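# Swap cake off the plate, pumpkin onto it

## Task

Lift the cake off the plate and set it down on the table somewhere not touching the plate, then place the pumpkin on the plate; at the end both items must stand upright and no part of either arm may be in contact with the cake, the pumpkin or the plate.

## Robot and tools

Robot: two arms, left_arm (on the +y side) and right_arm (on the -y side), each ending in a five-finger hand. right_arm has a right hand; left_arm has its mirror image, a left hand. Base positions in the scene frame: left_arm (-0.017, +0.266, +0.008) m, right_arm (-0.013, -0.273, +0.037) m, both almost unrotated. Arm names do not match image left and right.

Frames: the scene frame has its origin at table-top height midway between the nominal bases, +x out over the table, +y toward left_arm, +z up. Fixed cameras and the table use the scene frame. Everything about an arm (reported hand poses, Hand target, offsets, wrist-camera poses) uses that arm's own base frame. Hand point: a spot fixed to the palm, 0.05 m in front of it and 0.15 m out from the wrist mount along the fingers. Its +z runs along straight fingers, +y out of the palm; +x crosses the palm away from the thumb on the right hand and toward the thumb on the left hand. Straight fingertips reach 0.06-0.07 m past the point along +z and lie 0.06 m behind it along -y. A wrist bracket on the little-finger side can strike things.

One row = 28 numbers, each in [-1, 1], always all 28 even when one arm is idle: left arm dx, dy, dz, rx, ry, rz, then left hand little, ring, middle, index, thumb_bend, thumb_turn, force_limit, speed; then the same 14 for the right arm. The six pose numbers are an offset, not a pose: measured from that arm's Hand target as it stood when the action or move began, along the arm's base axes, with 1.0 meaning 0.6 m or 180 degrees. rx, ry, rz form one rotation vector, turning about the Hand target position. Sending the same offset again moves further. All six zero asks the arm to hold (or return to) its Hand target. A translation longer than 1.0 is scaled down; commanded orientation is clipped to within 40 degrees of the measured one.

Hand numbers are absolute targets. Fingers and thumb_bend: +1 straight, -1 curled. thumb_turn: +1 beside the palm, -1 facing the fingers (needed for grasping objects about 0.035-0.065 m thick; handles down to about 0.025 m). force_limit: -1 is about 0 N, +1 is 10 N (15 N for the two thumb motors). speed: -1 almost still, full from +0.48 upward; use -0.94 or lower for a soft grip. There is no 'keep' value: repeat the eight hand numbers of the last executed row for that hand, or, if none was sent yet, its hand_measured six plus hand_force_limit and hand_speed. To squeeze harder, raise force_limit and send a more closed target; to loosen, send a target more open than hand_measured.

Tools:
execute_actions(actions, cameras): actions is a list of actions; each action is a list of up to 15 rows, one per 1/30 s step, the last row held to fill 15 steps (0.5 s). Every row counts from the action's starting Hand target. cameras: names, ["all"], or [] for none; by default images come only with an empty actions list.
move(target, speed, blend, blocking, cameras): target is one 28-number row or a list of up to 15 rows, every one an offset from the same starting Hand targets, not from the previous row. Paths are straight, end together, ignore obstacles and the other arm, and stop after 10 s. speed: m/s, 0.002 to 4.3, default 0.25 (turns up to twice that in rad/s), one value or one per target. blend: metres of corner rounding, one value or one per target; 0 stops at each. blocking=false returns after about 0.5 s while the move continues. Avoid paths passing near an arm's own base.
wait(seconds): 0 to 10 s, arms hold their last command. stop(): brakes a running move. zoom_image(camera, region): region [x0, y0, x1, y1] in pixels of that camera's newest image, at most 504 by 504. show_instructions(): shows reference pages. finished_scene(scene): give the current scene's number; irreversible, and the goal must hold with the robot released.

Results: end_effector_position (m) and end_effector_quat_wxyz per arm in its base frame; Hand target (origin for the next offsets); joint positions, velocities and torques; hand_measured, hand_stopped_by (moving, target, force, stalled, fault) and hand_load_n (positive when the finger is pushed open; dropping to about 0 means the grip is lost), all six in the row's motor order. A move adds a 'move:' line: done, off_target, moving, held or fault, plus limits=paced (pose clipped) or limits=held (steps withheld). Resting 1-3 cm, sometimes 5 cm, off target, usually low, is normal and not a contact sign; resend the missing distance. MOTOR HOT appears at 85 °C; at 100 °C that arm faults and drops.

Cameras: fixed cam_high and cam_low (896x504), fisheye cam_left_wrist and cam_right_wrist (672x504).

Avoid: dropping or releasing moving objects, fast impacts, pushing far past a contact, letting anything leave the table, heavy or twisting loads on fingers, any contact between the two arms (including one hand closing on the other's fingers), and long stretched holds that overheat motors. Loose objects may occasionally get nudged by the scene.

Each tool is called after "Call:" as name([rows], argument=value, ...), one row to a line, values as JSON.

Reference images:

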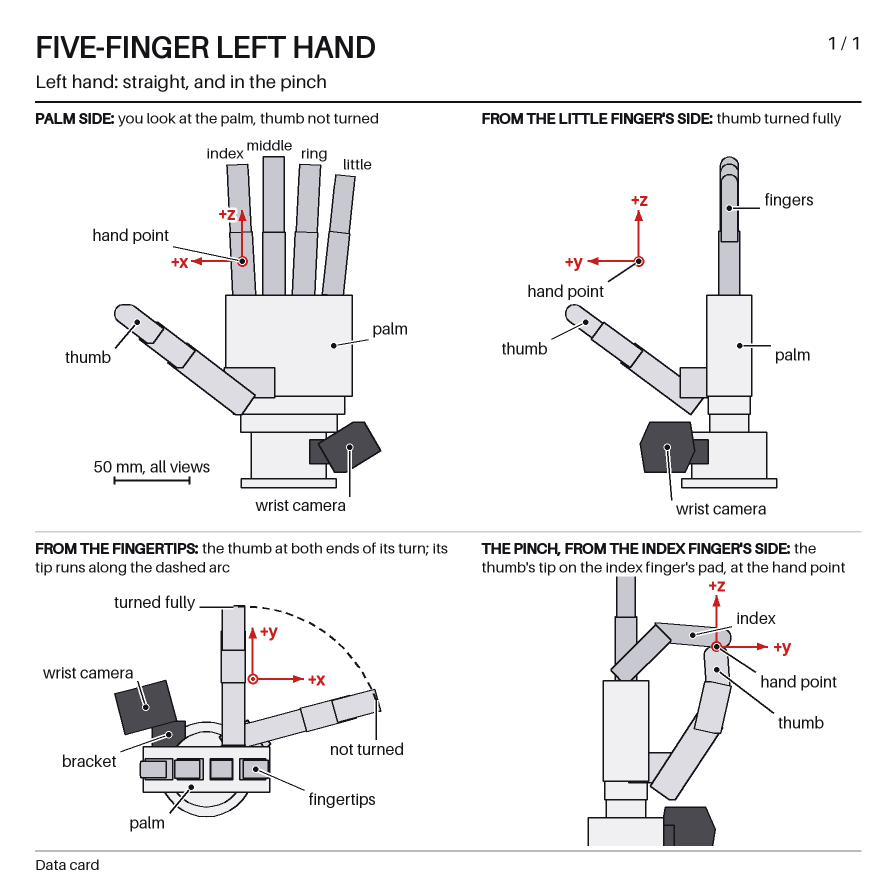

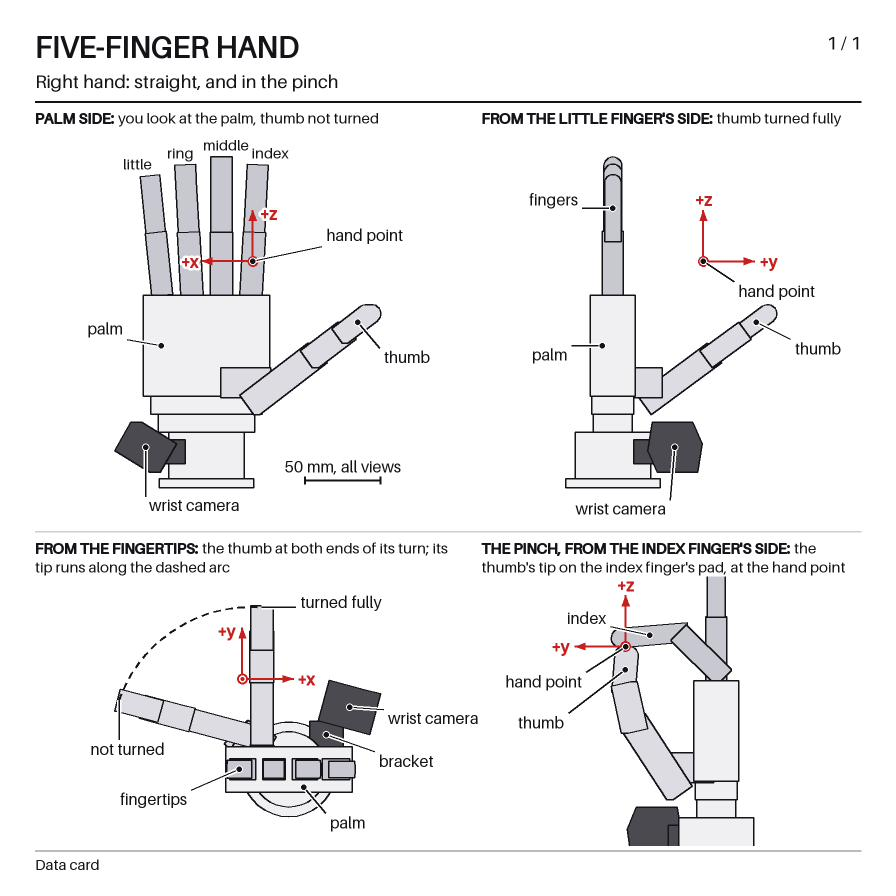

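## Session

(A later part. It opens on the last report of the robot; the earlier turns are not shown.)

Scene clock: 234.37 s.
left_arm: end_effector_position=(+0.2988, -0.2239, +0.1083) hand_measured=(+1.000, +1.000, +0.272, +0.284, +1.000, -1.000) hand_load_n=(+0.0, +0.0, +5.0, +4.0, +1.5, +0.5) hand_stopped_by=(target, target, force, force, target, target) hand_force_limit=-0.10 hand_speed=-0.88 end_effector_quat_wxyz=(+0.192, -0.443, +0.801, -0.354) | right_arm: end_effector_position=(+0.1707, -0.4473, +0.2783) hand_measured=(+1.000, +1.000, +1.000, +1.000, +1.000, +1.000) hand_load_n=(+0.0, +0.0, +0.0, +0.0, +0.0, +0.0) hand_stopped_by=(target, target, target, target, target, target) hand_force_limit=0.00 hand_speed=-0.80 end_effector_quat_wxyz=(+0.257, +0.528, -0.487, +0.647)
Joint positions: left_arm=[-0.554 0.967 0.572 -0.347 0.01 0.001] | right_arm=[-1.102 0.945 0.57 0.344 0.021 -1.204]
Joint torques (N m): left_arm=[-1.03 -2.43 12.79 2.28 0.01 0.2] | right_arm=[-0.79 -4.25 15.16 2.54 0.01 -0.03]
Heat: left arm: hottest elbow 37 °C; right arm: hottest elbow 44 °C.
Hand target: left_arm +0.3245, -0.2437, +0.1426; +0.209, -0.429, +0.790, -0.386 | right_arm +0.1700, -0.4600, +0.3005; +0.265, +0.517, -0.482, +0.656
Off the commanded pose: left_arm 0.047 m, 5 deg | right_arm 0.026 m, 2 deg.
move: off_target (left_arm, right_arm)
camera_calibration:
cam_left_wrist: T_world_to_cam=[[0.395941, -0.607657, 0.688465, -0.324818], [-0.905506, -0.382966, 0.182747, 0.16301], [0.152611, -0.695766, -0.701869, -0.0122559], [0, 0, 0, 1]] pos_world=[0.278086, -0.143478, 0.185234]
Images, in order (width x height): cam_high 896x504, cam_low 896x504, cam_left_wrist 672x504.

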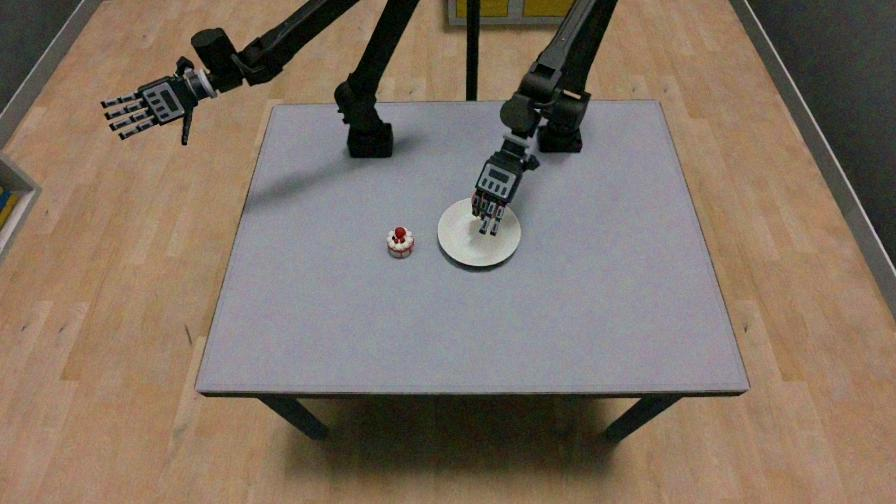

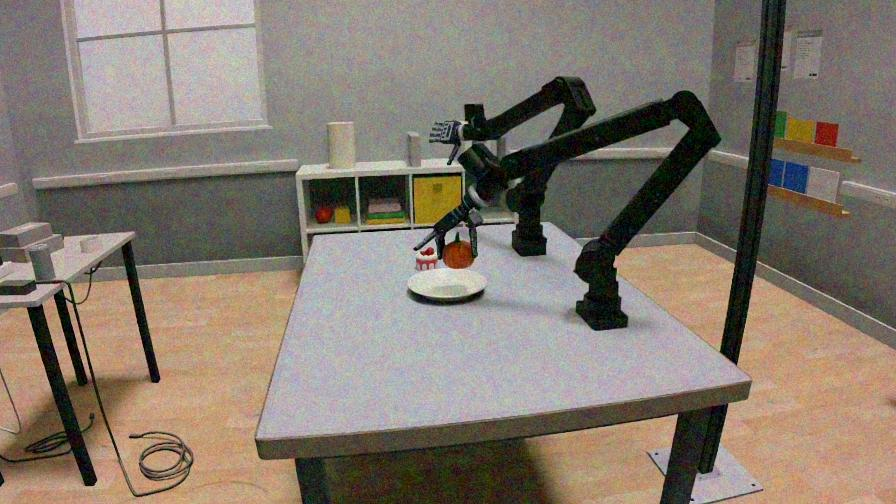

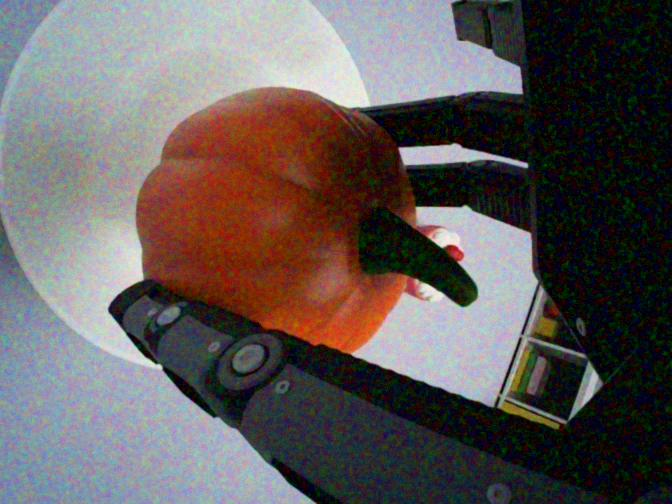

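Call:
move(target=[0,0,-0.108,0,0,0,1,1,0,0,1,-1,-0.1,-0.88,0,0,0,0,0,0,1,1,1,1,1,1,0,-0.8], speed=0.08, cameras=["cam_high","cam_low","cam_left_wrist"])

Call:
zoom_image(camera="cam_low", region=[390, 200, 510, 320])

Call:
zoom_image(camera="cam_high", region=[430, 170, 540, 280])

Scene clock: 241.47 s.
left_arm: end_effector_position=(+0.3220, -0.2384, +0.0763) hand_measured=(+1.000, +1.000, +0.272, +0.284, +1.000, -1.000) hand_load_n=(+0.0, +0.0, +5.0, +4.5, +1.5, +0.5) hand_stopped_by=(target, target, force, force, target, target) hand_force_limit=-0.10 hand_speed=-0.88 end_effector_quat_wxyz=(+0.206, -0.437, +0.790, -0.379) | right_arm: end_effector_position=(+0.1707, -0.4473, +0.2783) hand_measured=(+1.000, +1.000, +1.000, +1.000, +1.000, +1.000) hand_load_n=(+0.0, +0.0, +0.0, +0.0, +0.0, +0.0) hand_stopped_by=(target, target, target, target, target, target) hand_force_limit=0.00 hand_speed=-0.80 end_effector_quat_wxyz=(+0.257, +0.528, -0.487, +0.647)
Joint positions: left_arm=[-0.555 1.09 0.52 -0.108 0.01 0.001] | right_arm=[-1.102 0.945 0.57 0.344 0.021 -1.204]
Joint torques (N m): left_arm=[-1.26 -3.6 7.43 2.4 -0.01 0.21] | right_arm=[-1.32 -3.96 15.04 2.24 -0.04 0.08]
Heat: left arm: hottest elbow 38 °C; right arm: hottest elbow 44 °C.
Hand target: left_arm +0.3245, -0.2437, +0.0777; +0.209, -0.429, +0.790, -0.386 | right_arm +0.1700, -0.4600, +0.3005; +0.265, +0.517, -0.482, +0.656
Off the commanded pose: left_arm 0.006 m, 1 deg | right_arm 0.026 m, 2 deg.
move: off_target (right_arm)
camera_calibration:
cam_left_wrist: T_world_to_cam=[[0.357512, -0.584165, 0.728654, -0.305872], [-0.914509, -0.37718, 0.146315, 0.191321], [0.189362, -0.71867, -0.66907, -0.0681584], [0, 0, 0, 1]] pos_world=[0.297224, -0.155501, 0.149279]
Images, in order (width x height): cam_high 896x504, cam_low 896x504, cam_left_wrist 672x504.

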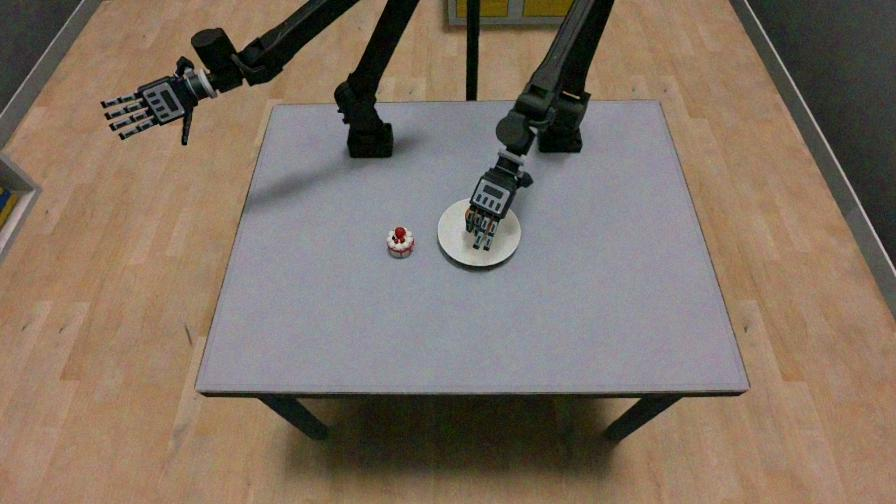

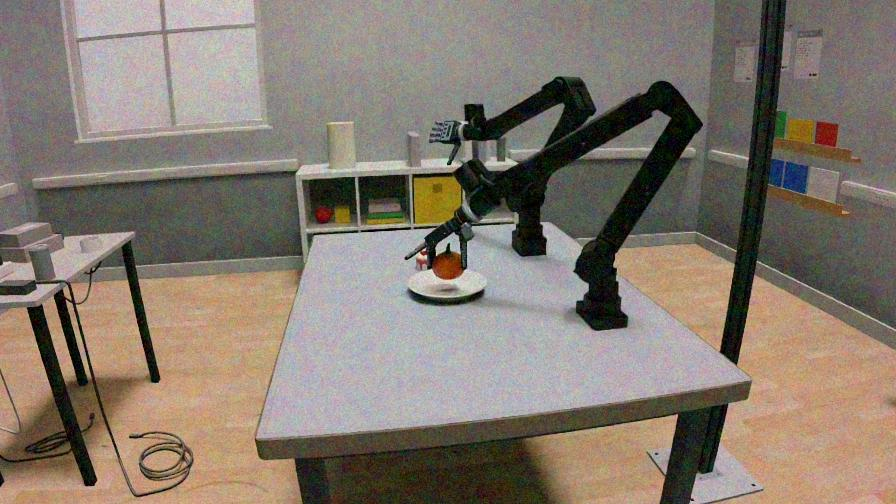

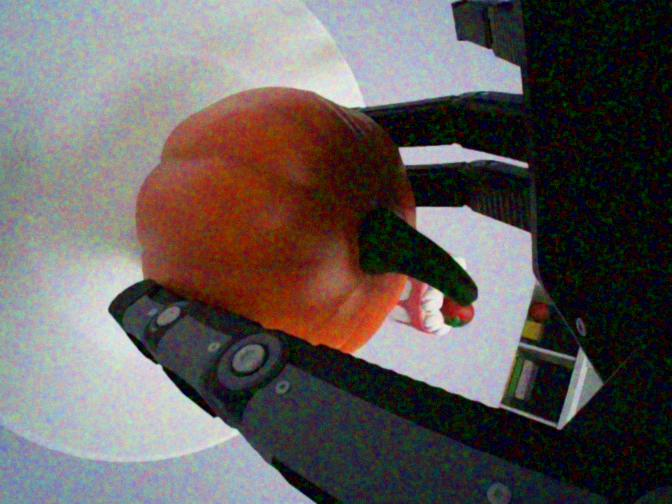

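Scaled by 4.200.

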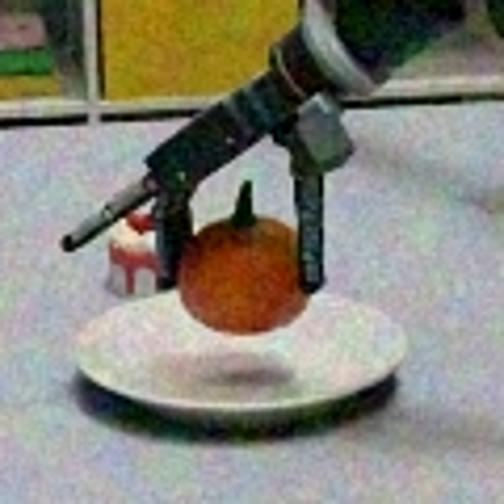

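Scaled by 4.582.

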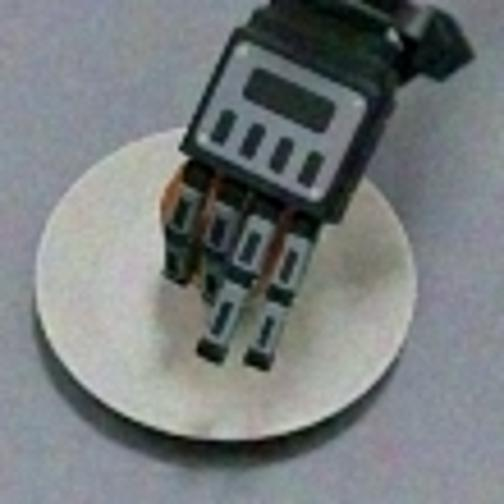

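Call:
move(target=[0,0,-0.049,0,0,0,1,1,0,0,1,-1,-0.1,-0.88,0,0,0,0,0,0,1,1,1,1,1,1,0,-0.8], speed=0.05, cameras=["cam_low"])

Call:
zoom_image(camera="cam_low", region=[390, 220, 510, 320])

Scene clock: 249.57 s.
left_arm: end_effector_position=(+0.3229, -0.2389, +0.0481) hand_measured=(+1.000, +1.000, +0.272, +0.284, +1.000, -1.000) hand_load_n=(+0.0, -0.5, +4.5, +4.0, +1.5, +0.5) hand_stopped_by=(target, target, force, force, target, target) hand_force_limit=-0.10 hand_speed=-0.88 end_effector_quat_wxyz=(+0.207, -0.436, +0.789, -0.380) | right_arm: end_effector_position=(+0.1707, -0.4473, +0.2783) hand_measured=(+1.000, +1.000, +1.000, +1.000, +1.000, +1.000) hand_load_n=(+0.0, +0.0, +0.0, +0.0, +0.0, +0.0) hand_stopped_by=(target, target, target, target, target, target) hand_force_limit=0.00 hand_speed=-0.80 end_effector_quat_wxyz=(+0.257, +0.528, -0.487, +0.647)
Joint positions: left_arm=[-0.555 1.162 0.475 0.011 0.01 0.001] | right_arm=[-1.102 0.945 0.57 0.344 0.021 -1.204]
Joint torques (N m): left_arm=[-1.32 -3.6 6.87 2.29 -0.01 0.18] | right_arm=[-0.5 -4.54 15.05 2.36 -0.06 0.03]
Heat: left arm: hottest elbow 38 °C; right arm: hottest elbow 44 °C.
Hand target: left_arm +0.3245, -0.2437, +0.0483; +0.209, -0.429, +0.790, -0.386 | right_arm +0.1700, -0.4600, +0.3005; +0.265, +0.517, -0.482, +0.656
Off the commanded pose: left_arm 0.005 m, 1 deg | right_arm 0.026 m, 2 deg.
move: off_target (right_arm)
Images, in order (width x height): cam_low 896x504.

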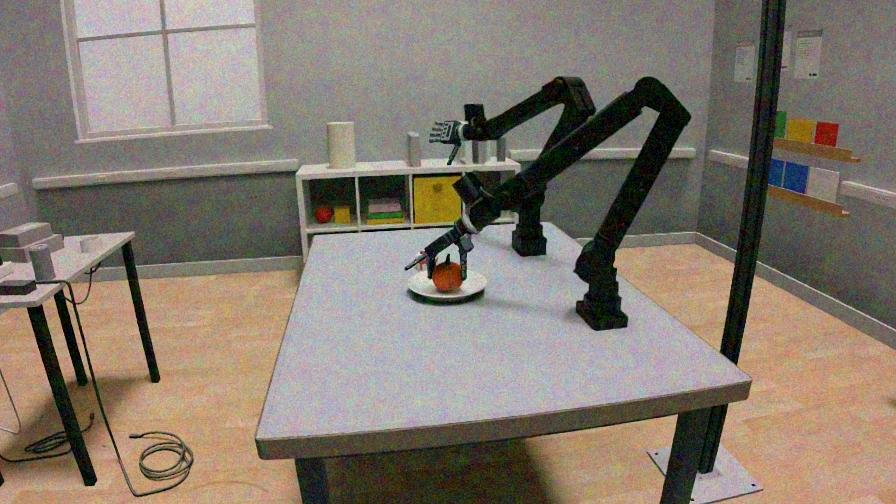

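Scaled by 4.200.

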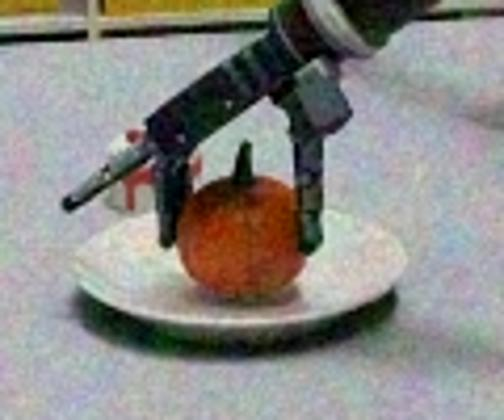

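Call:
move(target=[0,0,-0.0085,0,0,0,1,1,0,0,1,-1,-0.1,-0.88,0,0,0,0,0,0,1,1,1,1,1,1,0,-0.8], speed=0.04, cameras=[])

Scene clock: 254.27 s.
left_arm: end_effector_position=(+0.3231, -0.2391, +0.0433) hand_measured=(+1.000, +1.000, +0.272, +0.284, +1.000, -1.000) hand_load_n=(+0.0, +0.0, +5.0, +4.5, +1.0, +0.5) hand_stopped_by=(target, target, force, force, target, target) hand_force_limit=-0.10 hand_speed=-0.88 end_effector_quat_wxyz=(+0.207, -0.436, +0.789, -0.380) | right_arm: end_effector_position=(+0.1707, -0.4473, +0.2783) hand_measured=(+1.000, +1.000, +1.000, +1.000, +1.000, +1.000) hand_load_n=(+0.0, +0.0, +0.0, +0.0, +0.0, +0.0) hand_stopped_by=(target, target, target, target, target, target) hand_force_limit=0.00 hand_speed=-0.80 end_effector_quat_wxyz=(+0.257, +0.528, -0.487, +0.647)
Joint positions: left_arm=[-0.555 1.176 0.468 0.032 0.01 0.001] | right_arm=[-1.102 0.945 0.57 0.344 0.021 -1.204]
Joint torques (N m): left_arm=[-1.2 -3.55 6.78 2.45 0 0.22] | right_arm=[-0.62 -4.42 15.04 2.43 -0.06 -0.04]
Heat: left arm: hottest elbow 38 °C; right arm: hottest elbow 44 °C.
Hand target: left_arm +0.3246, -0.2438, +0.0433; +0.209, -0.429, +0.790, -0.386 | right_arm +0.1700, -0.4600, +0.3005; +0.265, +0.517, -0.482, +0.656
Off the commanded pose: left_arm 0.005 m, 1 deg | right_arm 0.026 m, 2 deg.
move: off_target (right_arm)
No camera images: "cameras" was empty.

Call:
move(target=[0,0,-0.0067,0,0,0,1,1,0,0,1,-1,-0.1,-0.88,0,0,0,0,0,0,1,1,1,1,1,1,0,-0.8], speed=0.04, cameras=["cam_low"])

Call:
zoom_image(camera="cam_low", region=[390, 220, 510, 320])

Scene clock: 258.03 s.
left_arm: end_effector_position=(+0.3247, -0.2401, +0.0423) hand_measured=(+1.000, +1.000, +0.272, +0.284, +1.000, -1.000) hand_load_n=(+0.0, +0.0, +4.5, +4.5, +1.5, +1.0) hand_stopped_by=(target, target, force, force, target, target) hand_force_limit=-0.10 hand_speed=-0.88 end_effector_quat_wxyz=(+0.209, -0.435, +0.787, -0.383) | right_arm: end_effector_position=(+0.1707, -0.4473, +0.2783) hand_measured=(+1.000, +1.000, +1.000, +1.000, +1.000, +1.000) hand_load_n=(+0.0, +0.0, +0.0, +0.0, +0.0, +0.0) hand_stopped_by=(target, target, target, target, target, target) hand_force_limit=0.00 hand_speed=-0.80 end_effector_quat_wxyz=(+0.257, +0.528, -0.487, +0.647)
Joint positions: left_arm=[-0.555 1.183 0.465 0.051 0.01 0.001] | right_arm=[-1.102 0.945 0.57 0.344 0.021 -1.204]
Joint torques (N m): left_arm=[-1.14 -3.84 6.53 2.37 -0.01 0.21] | right_arm=[-0.44 -5.13 14.93 2.48 -0.06 0.05]
Heat: left arm: hottest elbow 38 °C; right arm: hottest elbow 44 °C.
Hand target: left_arm +0.3245, -0.2437, +0.0392; +0.209, -0.429, +0.790, -0.386 | right_arm +0.1700, -0.4600, +0.3005; +0.265, +0.517, -0.482, +0.656
Off the commanded pose: left_arm 0.005 m, 1 deg | right_arm 0.026 m, 2 deg.
move: off_target (right_arm)
Images, in order (width x height): cam_low 896x504.

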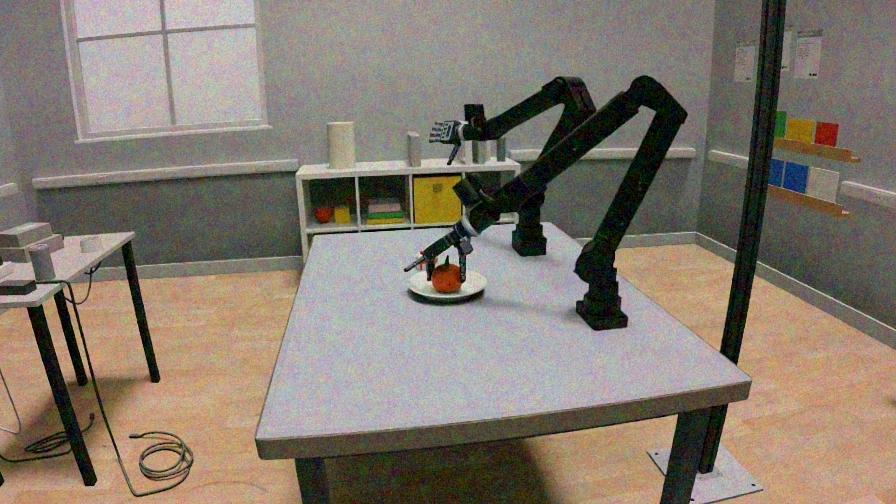

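Scaled by 4.200.

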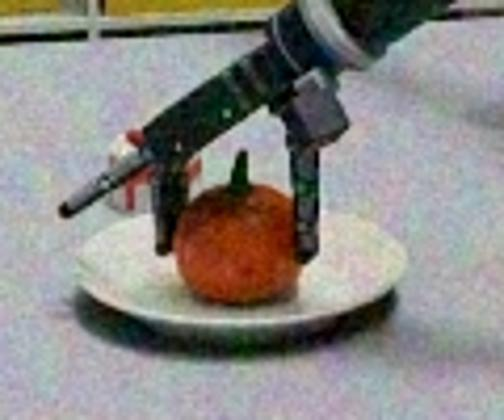

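Call:
move(target=[0,0,0,0,0,0,1,1,0.75,0.75,1,-1,-0.1,-0.8,0,0,0,0,0,0,1,1,1,1,1,1,0,-0.8], speed=0.04, cameras=["cam_low","cam_left_wrist"])

Call:
zoom_image(camera="cam_low", region=[390, 220, 510, 320])

Scene clock: 263.50 s.
left_arm: end_effector_position=(+0.3247, -0.2401, +0.0419) hand_measured=(+1.000, +1.000, +0.750, +0.750, +1.000, -1.000) hand_load_n=(+0.0, +0.0, +0.0, -0.5, +0.0, +0.5) hand_stopped_by=(target, target, target, target, target, target) hand_force_limit=-0.10 hand_speed=-0.80 end_effector_quat_wxyz=(+0.209, -0.435, +0.787, -0.383) | right_arm: end_effector_position=(+0.1707, -0.4473, +0.2783) hand_measured=(+1.000, +1.000, +1.000, +1.000, +1.000, +1.000) hand_load_n=(+0.0, +0.0, +0.0, +0.0, +0.0, +0.0) hand_stopped_by=(target, target, target, target, target, target) hand_force_limit=0.00 hand_speed=-0.80 end_effector_quat_wxyz=(+0.257, +0.528, -0.487, +0.647)
Joint positions: left_arm=[-0.555 1.184 0.465 0.051 0.01 0.001] | right_arm=[-1.102 0.945 0.57 0.344 0.021 -1.204]
Joint torques (N m): left_arm=[-1.03 -3.55 6.54 2.33 0.02 0.2] | right_arm=[-0.32 -4.25 15.2 2.22 -0.08 0]
Heat: left arm: hottest elbow 38 °C; right arm: hottest elbow 44 °C.
Hand target: left_arm +0.3245, -0.2437, +0.0392; +0.209, -0.429, +0.790, -0.386 | right_arm +0.1700, -0.4600, +0.3005; +0.265, +0.517, -0.482, +0.656
Off the commanded pose: left_arm 0.005 m, 1 deg | right_arm 0.026 m, 2 deg.
move: off_target (right_arm)
camera_calibration:
cam_left_wrist: T_world_to_cam=[[0.350932, -0.580038, 0.735121, -0.279926], [-0.9158, -0.376362, 0.14022, 0.199102], [0.195339, -0.722431, -0.663277, -0.0960253], [0, 0, 0, 1]] pos_world=[0.29933, -0.156805, 0.11417]
Images, in order (width x height): cam_low 896x504, cam_left_wrist 672x504.

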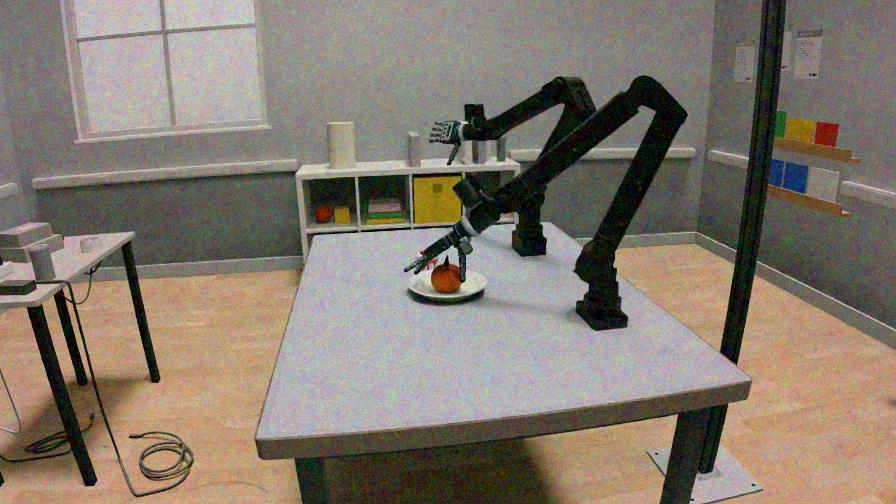

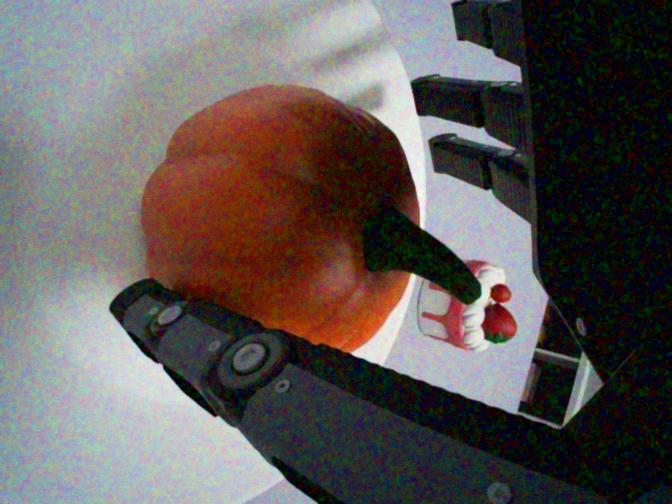

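Scaled by 4.200.

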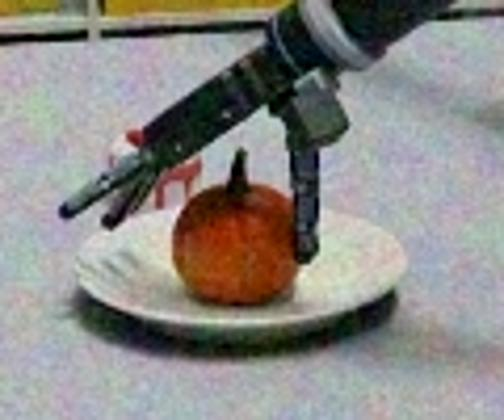

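Call:
move([
  [0,0,0.012,0,0,0,1,1,1,1,1,-1,-0.1,-0.5,0,0,0,0,0,0,1,1,1,1,1,1,0,-0.8],
  [0.01,-0.006,0.25,0,0,0,1,1,1,1,1,-1,-0.1,-0.5,0,0,0,0,0,0,1,1,1,1,1,1,0,-0.8],
], speed=0.08, cameras=["cam_high","cam_low","cam_left_wrist"])

Call:
zoom_image(camera="cam_low", region=[390, 200, 510, 320])

Call:
zoom_image(camera="cam_high", region=[370, 170, 540, 280])

Scene clock: 276.37 s.
left_arm: end_effector_position=(+0.3161, -0.2347, +0.1511) hand_measured=(+1.000, +1.000, +1.000, +1.000, +1.000, -1.000) hand_load_n=(+0.0, +0.0, +0.0, +0.0, +0.0, +0.0) hand_stopped_by=(target, target, target, target, target, target) hand_force_limit=-0.10 hand_speed=-0.50 end_effector_quat_wxyz=(+0.195, -0.442, +0.799, -0.358) | right_arm: end_effector_position=(+0.1707, -0.4473, +0.2783) hand_measured=(+1.000, +1.000, +1.000, +1.000, +1.000, +1.000) hand_load_n=(+0.0, +0.0, +0.0, +0.0, +0.0, +0.0) hand_stopped_by=(target, target, target, target, target, target) hand_force_limit=0.00 hand_speed=-0.80 end_effector_quat_wxyz=(+0.257, +0.528, -0.487, +0.647)
Joint positions: left_arm=[-0.555 0.978 0.692 -0.445 0.01 0.002] | right_arm=[-1.102 0.945 0.57 0.344 0.021 -1.204]
Joint torques (N m): left_arm=[-1.14 -4.72 12.67 1.09 0.01 0.19] | right_arm=[-0.15 -4.19 14.86 2.35 -0.01 0.01]
Heat: left arm: hottest elbow 38 °C; right arm: hottest elbow 44 °C.
Hand target: left_arm +0.3306, -0.2474, +0.1892; +0.209, -0.429, +0.790, -0.386 | right_arm +0.1700, -0.4600, +0.3005; +0.265, +0.517, -0.482, +0.656
Off the commanded pose: left_arm 0.043 m, 4 deg | right_arm 0.026 m, 2 deg.
move: off_target (left_arm, right_arm)
camera_calibration:
cam_left_wrist: T_world_to_cam=[[0.388927, -0.604049, 0.695601, -0.365693], [-0.907461, -0.381417, 0.176166, 0.168683], [0.158902, -0.699747, -0.696494, 0.0038249], [0, 0, 0, 1]] pos_world=[0.294693, -0.153881, 0.227324]
Images, in order (width x height): cam_high 896x504, cam_low 896x504, cam_left_wrist 672x504.

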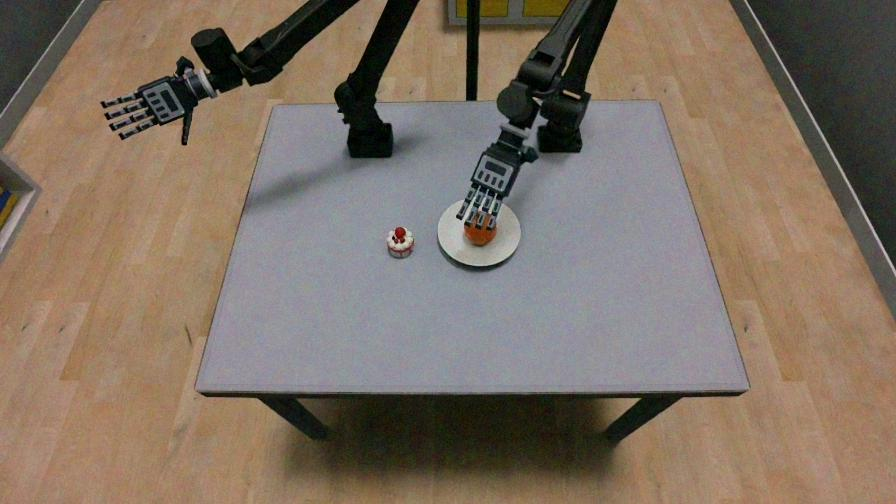

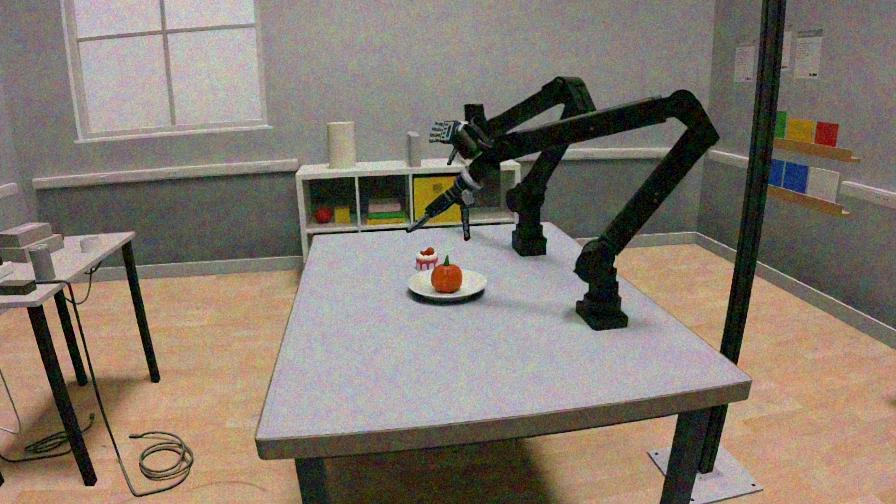

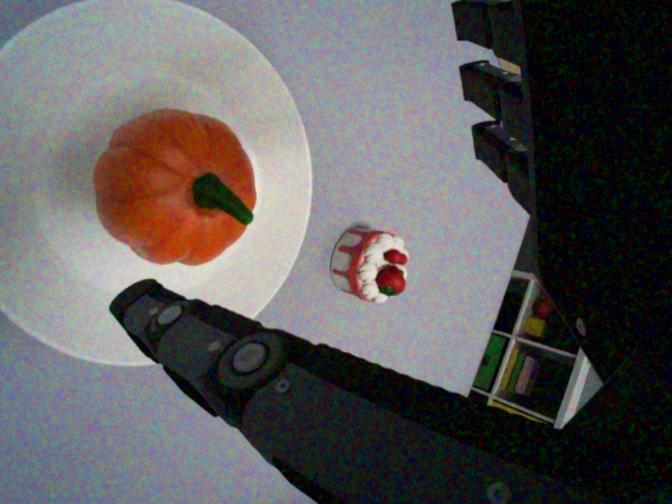

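Scaled by 4.200.

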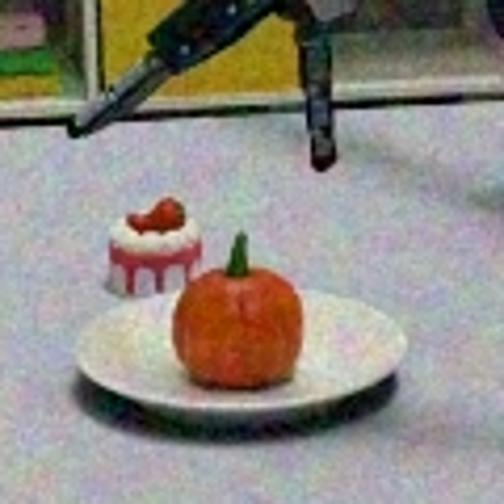

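Scaled by 2.965.

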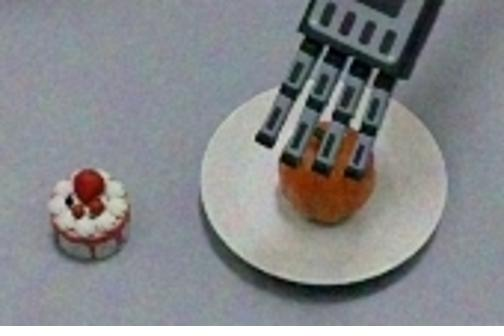

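Both objects are standing upright, the cake is clear of the plate, and neither arm is touching anything.

Call:
finished_scene(scene=2)

The scene is finished: the task was done.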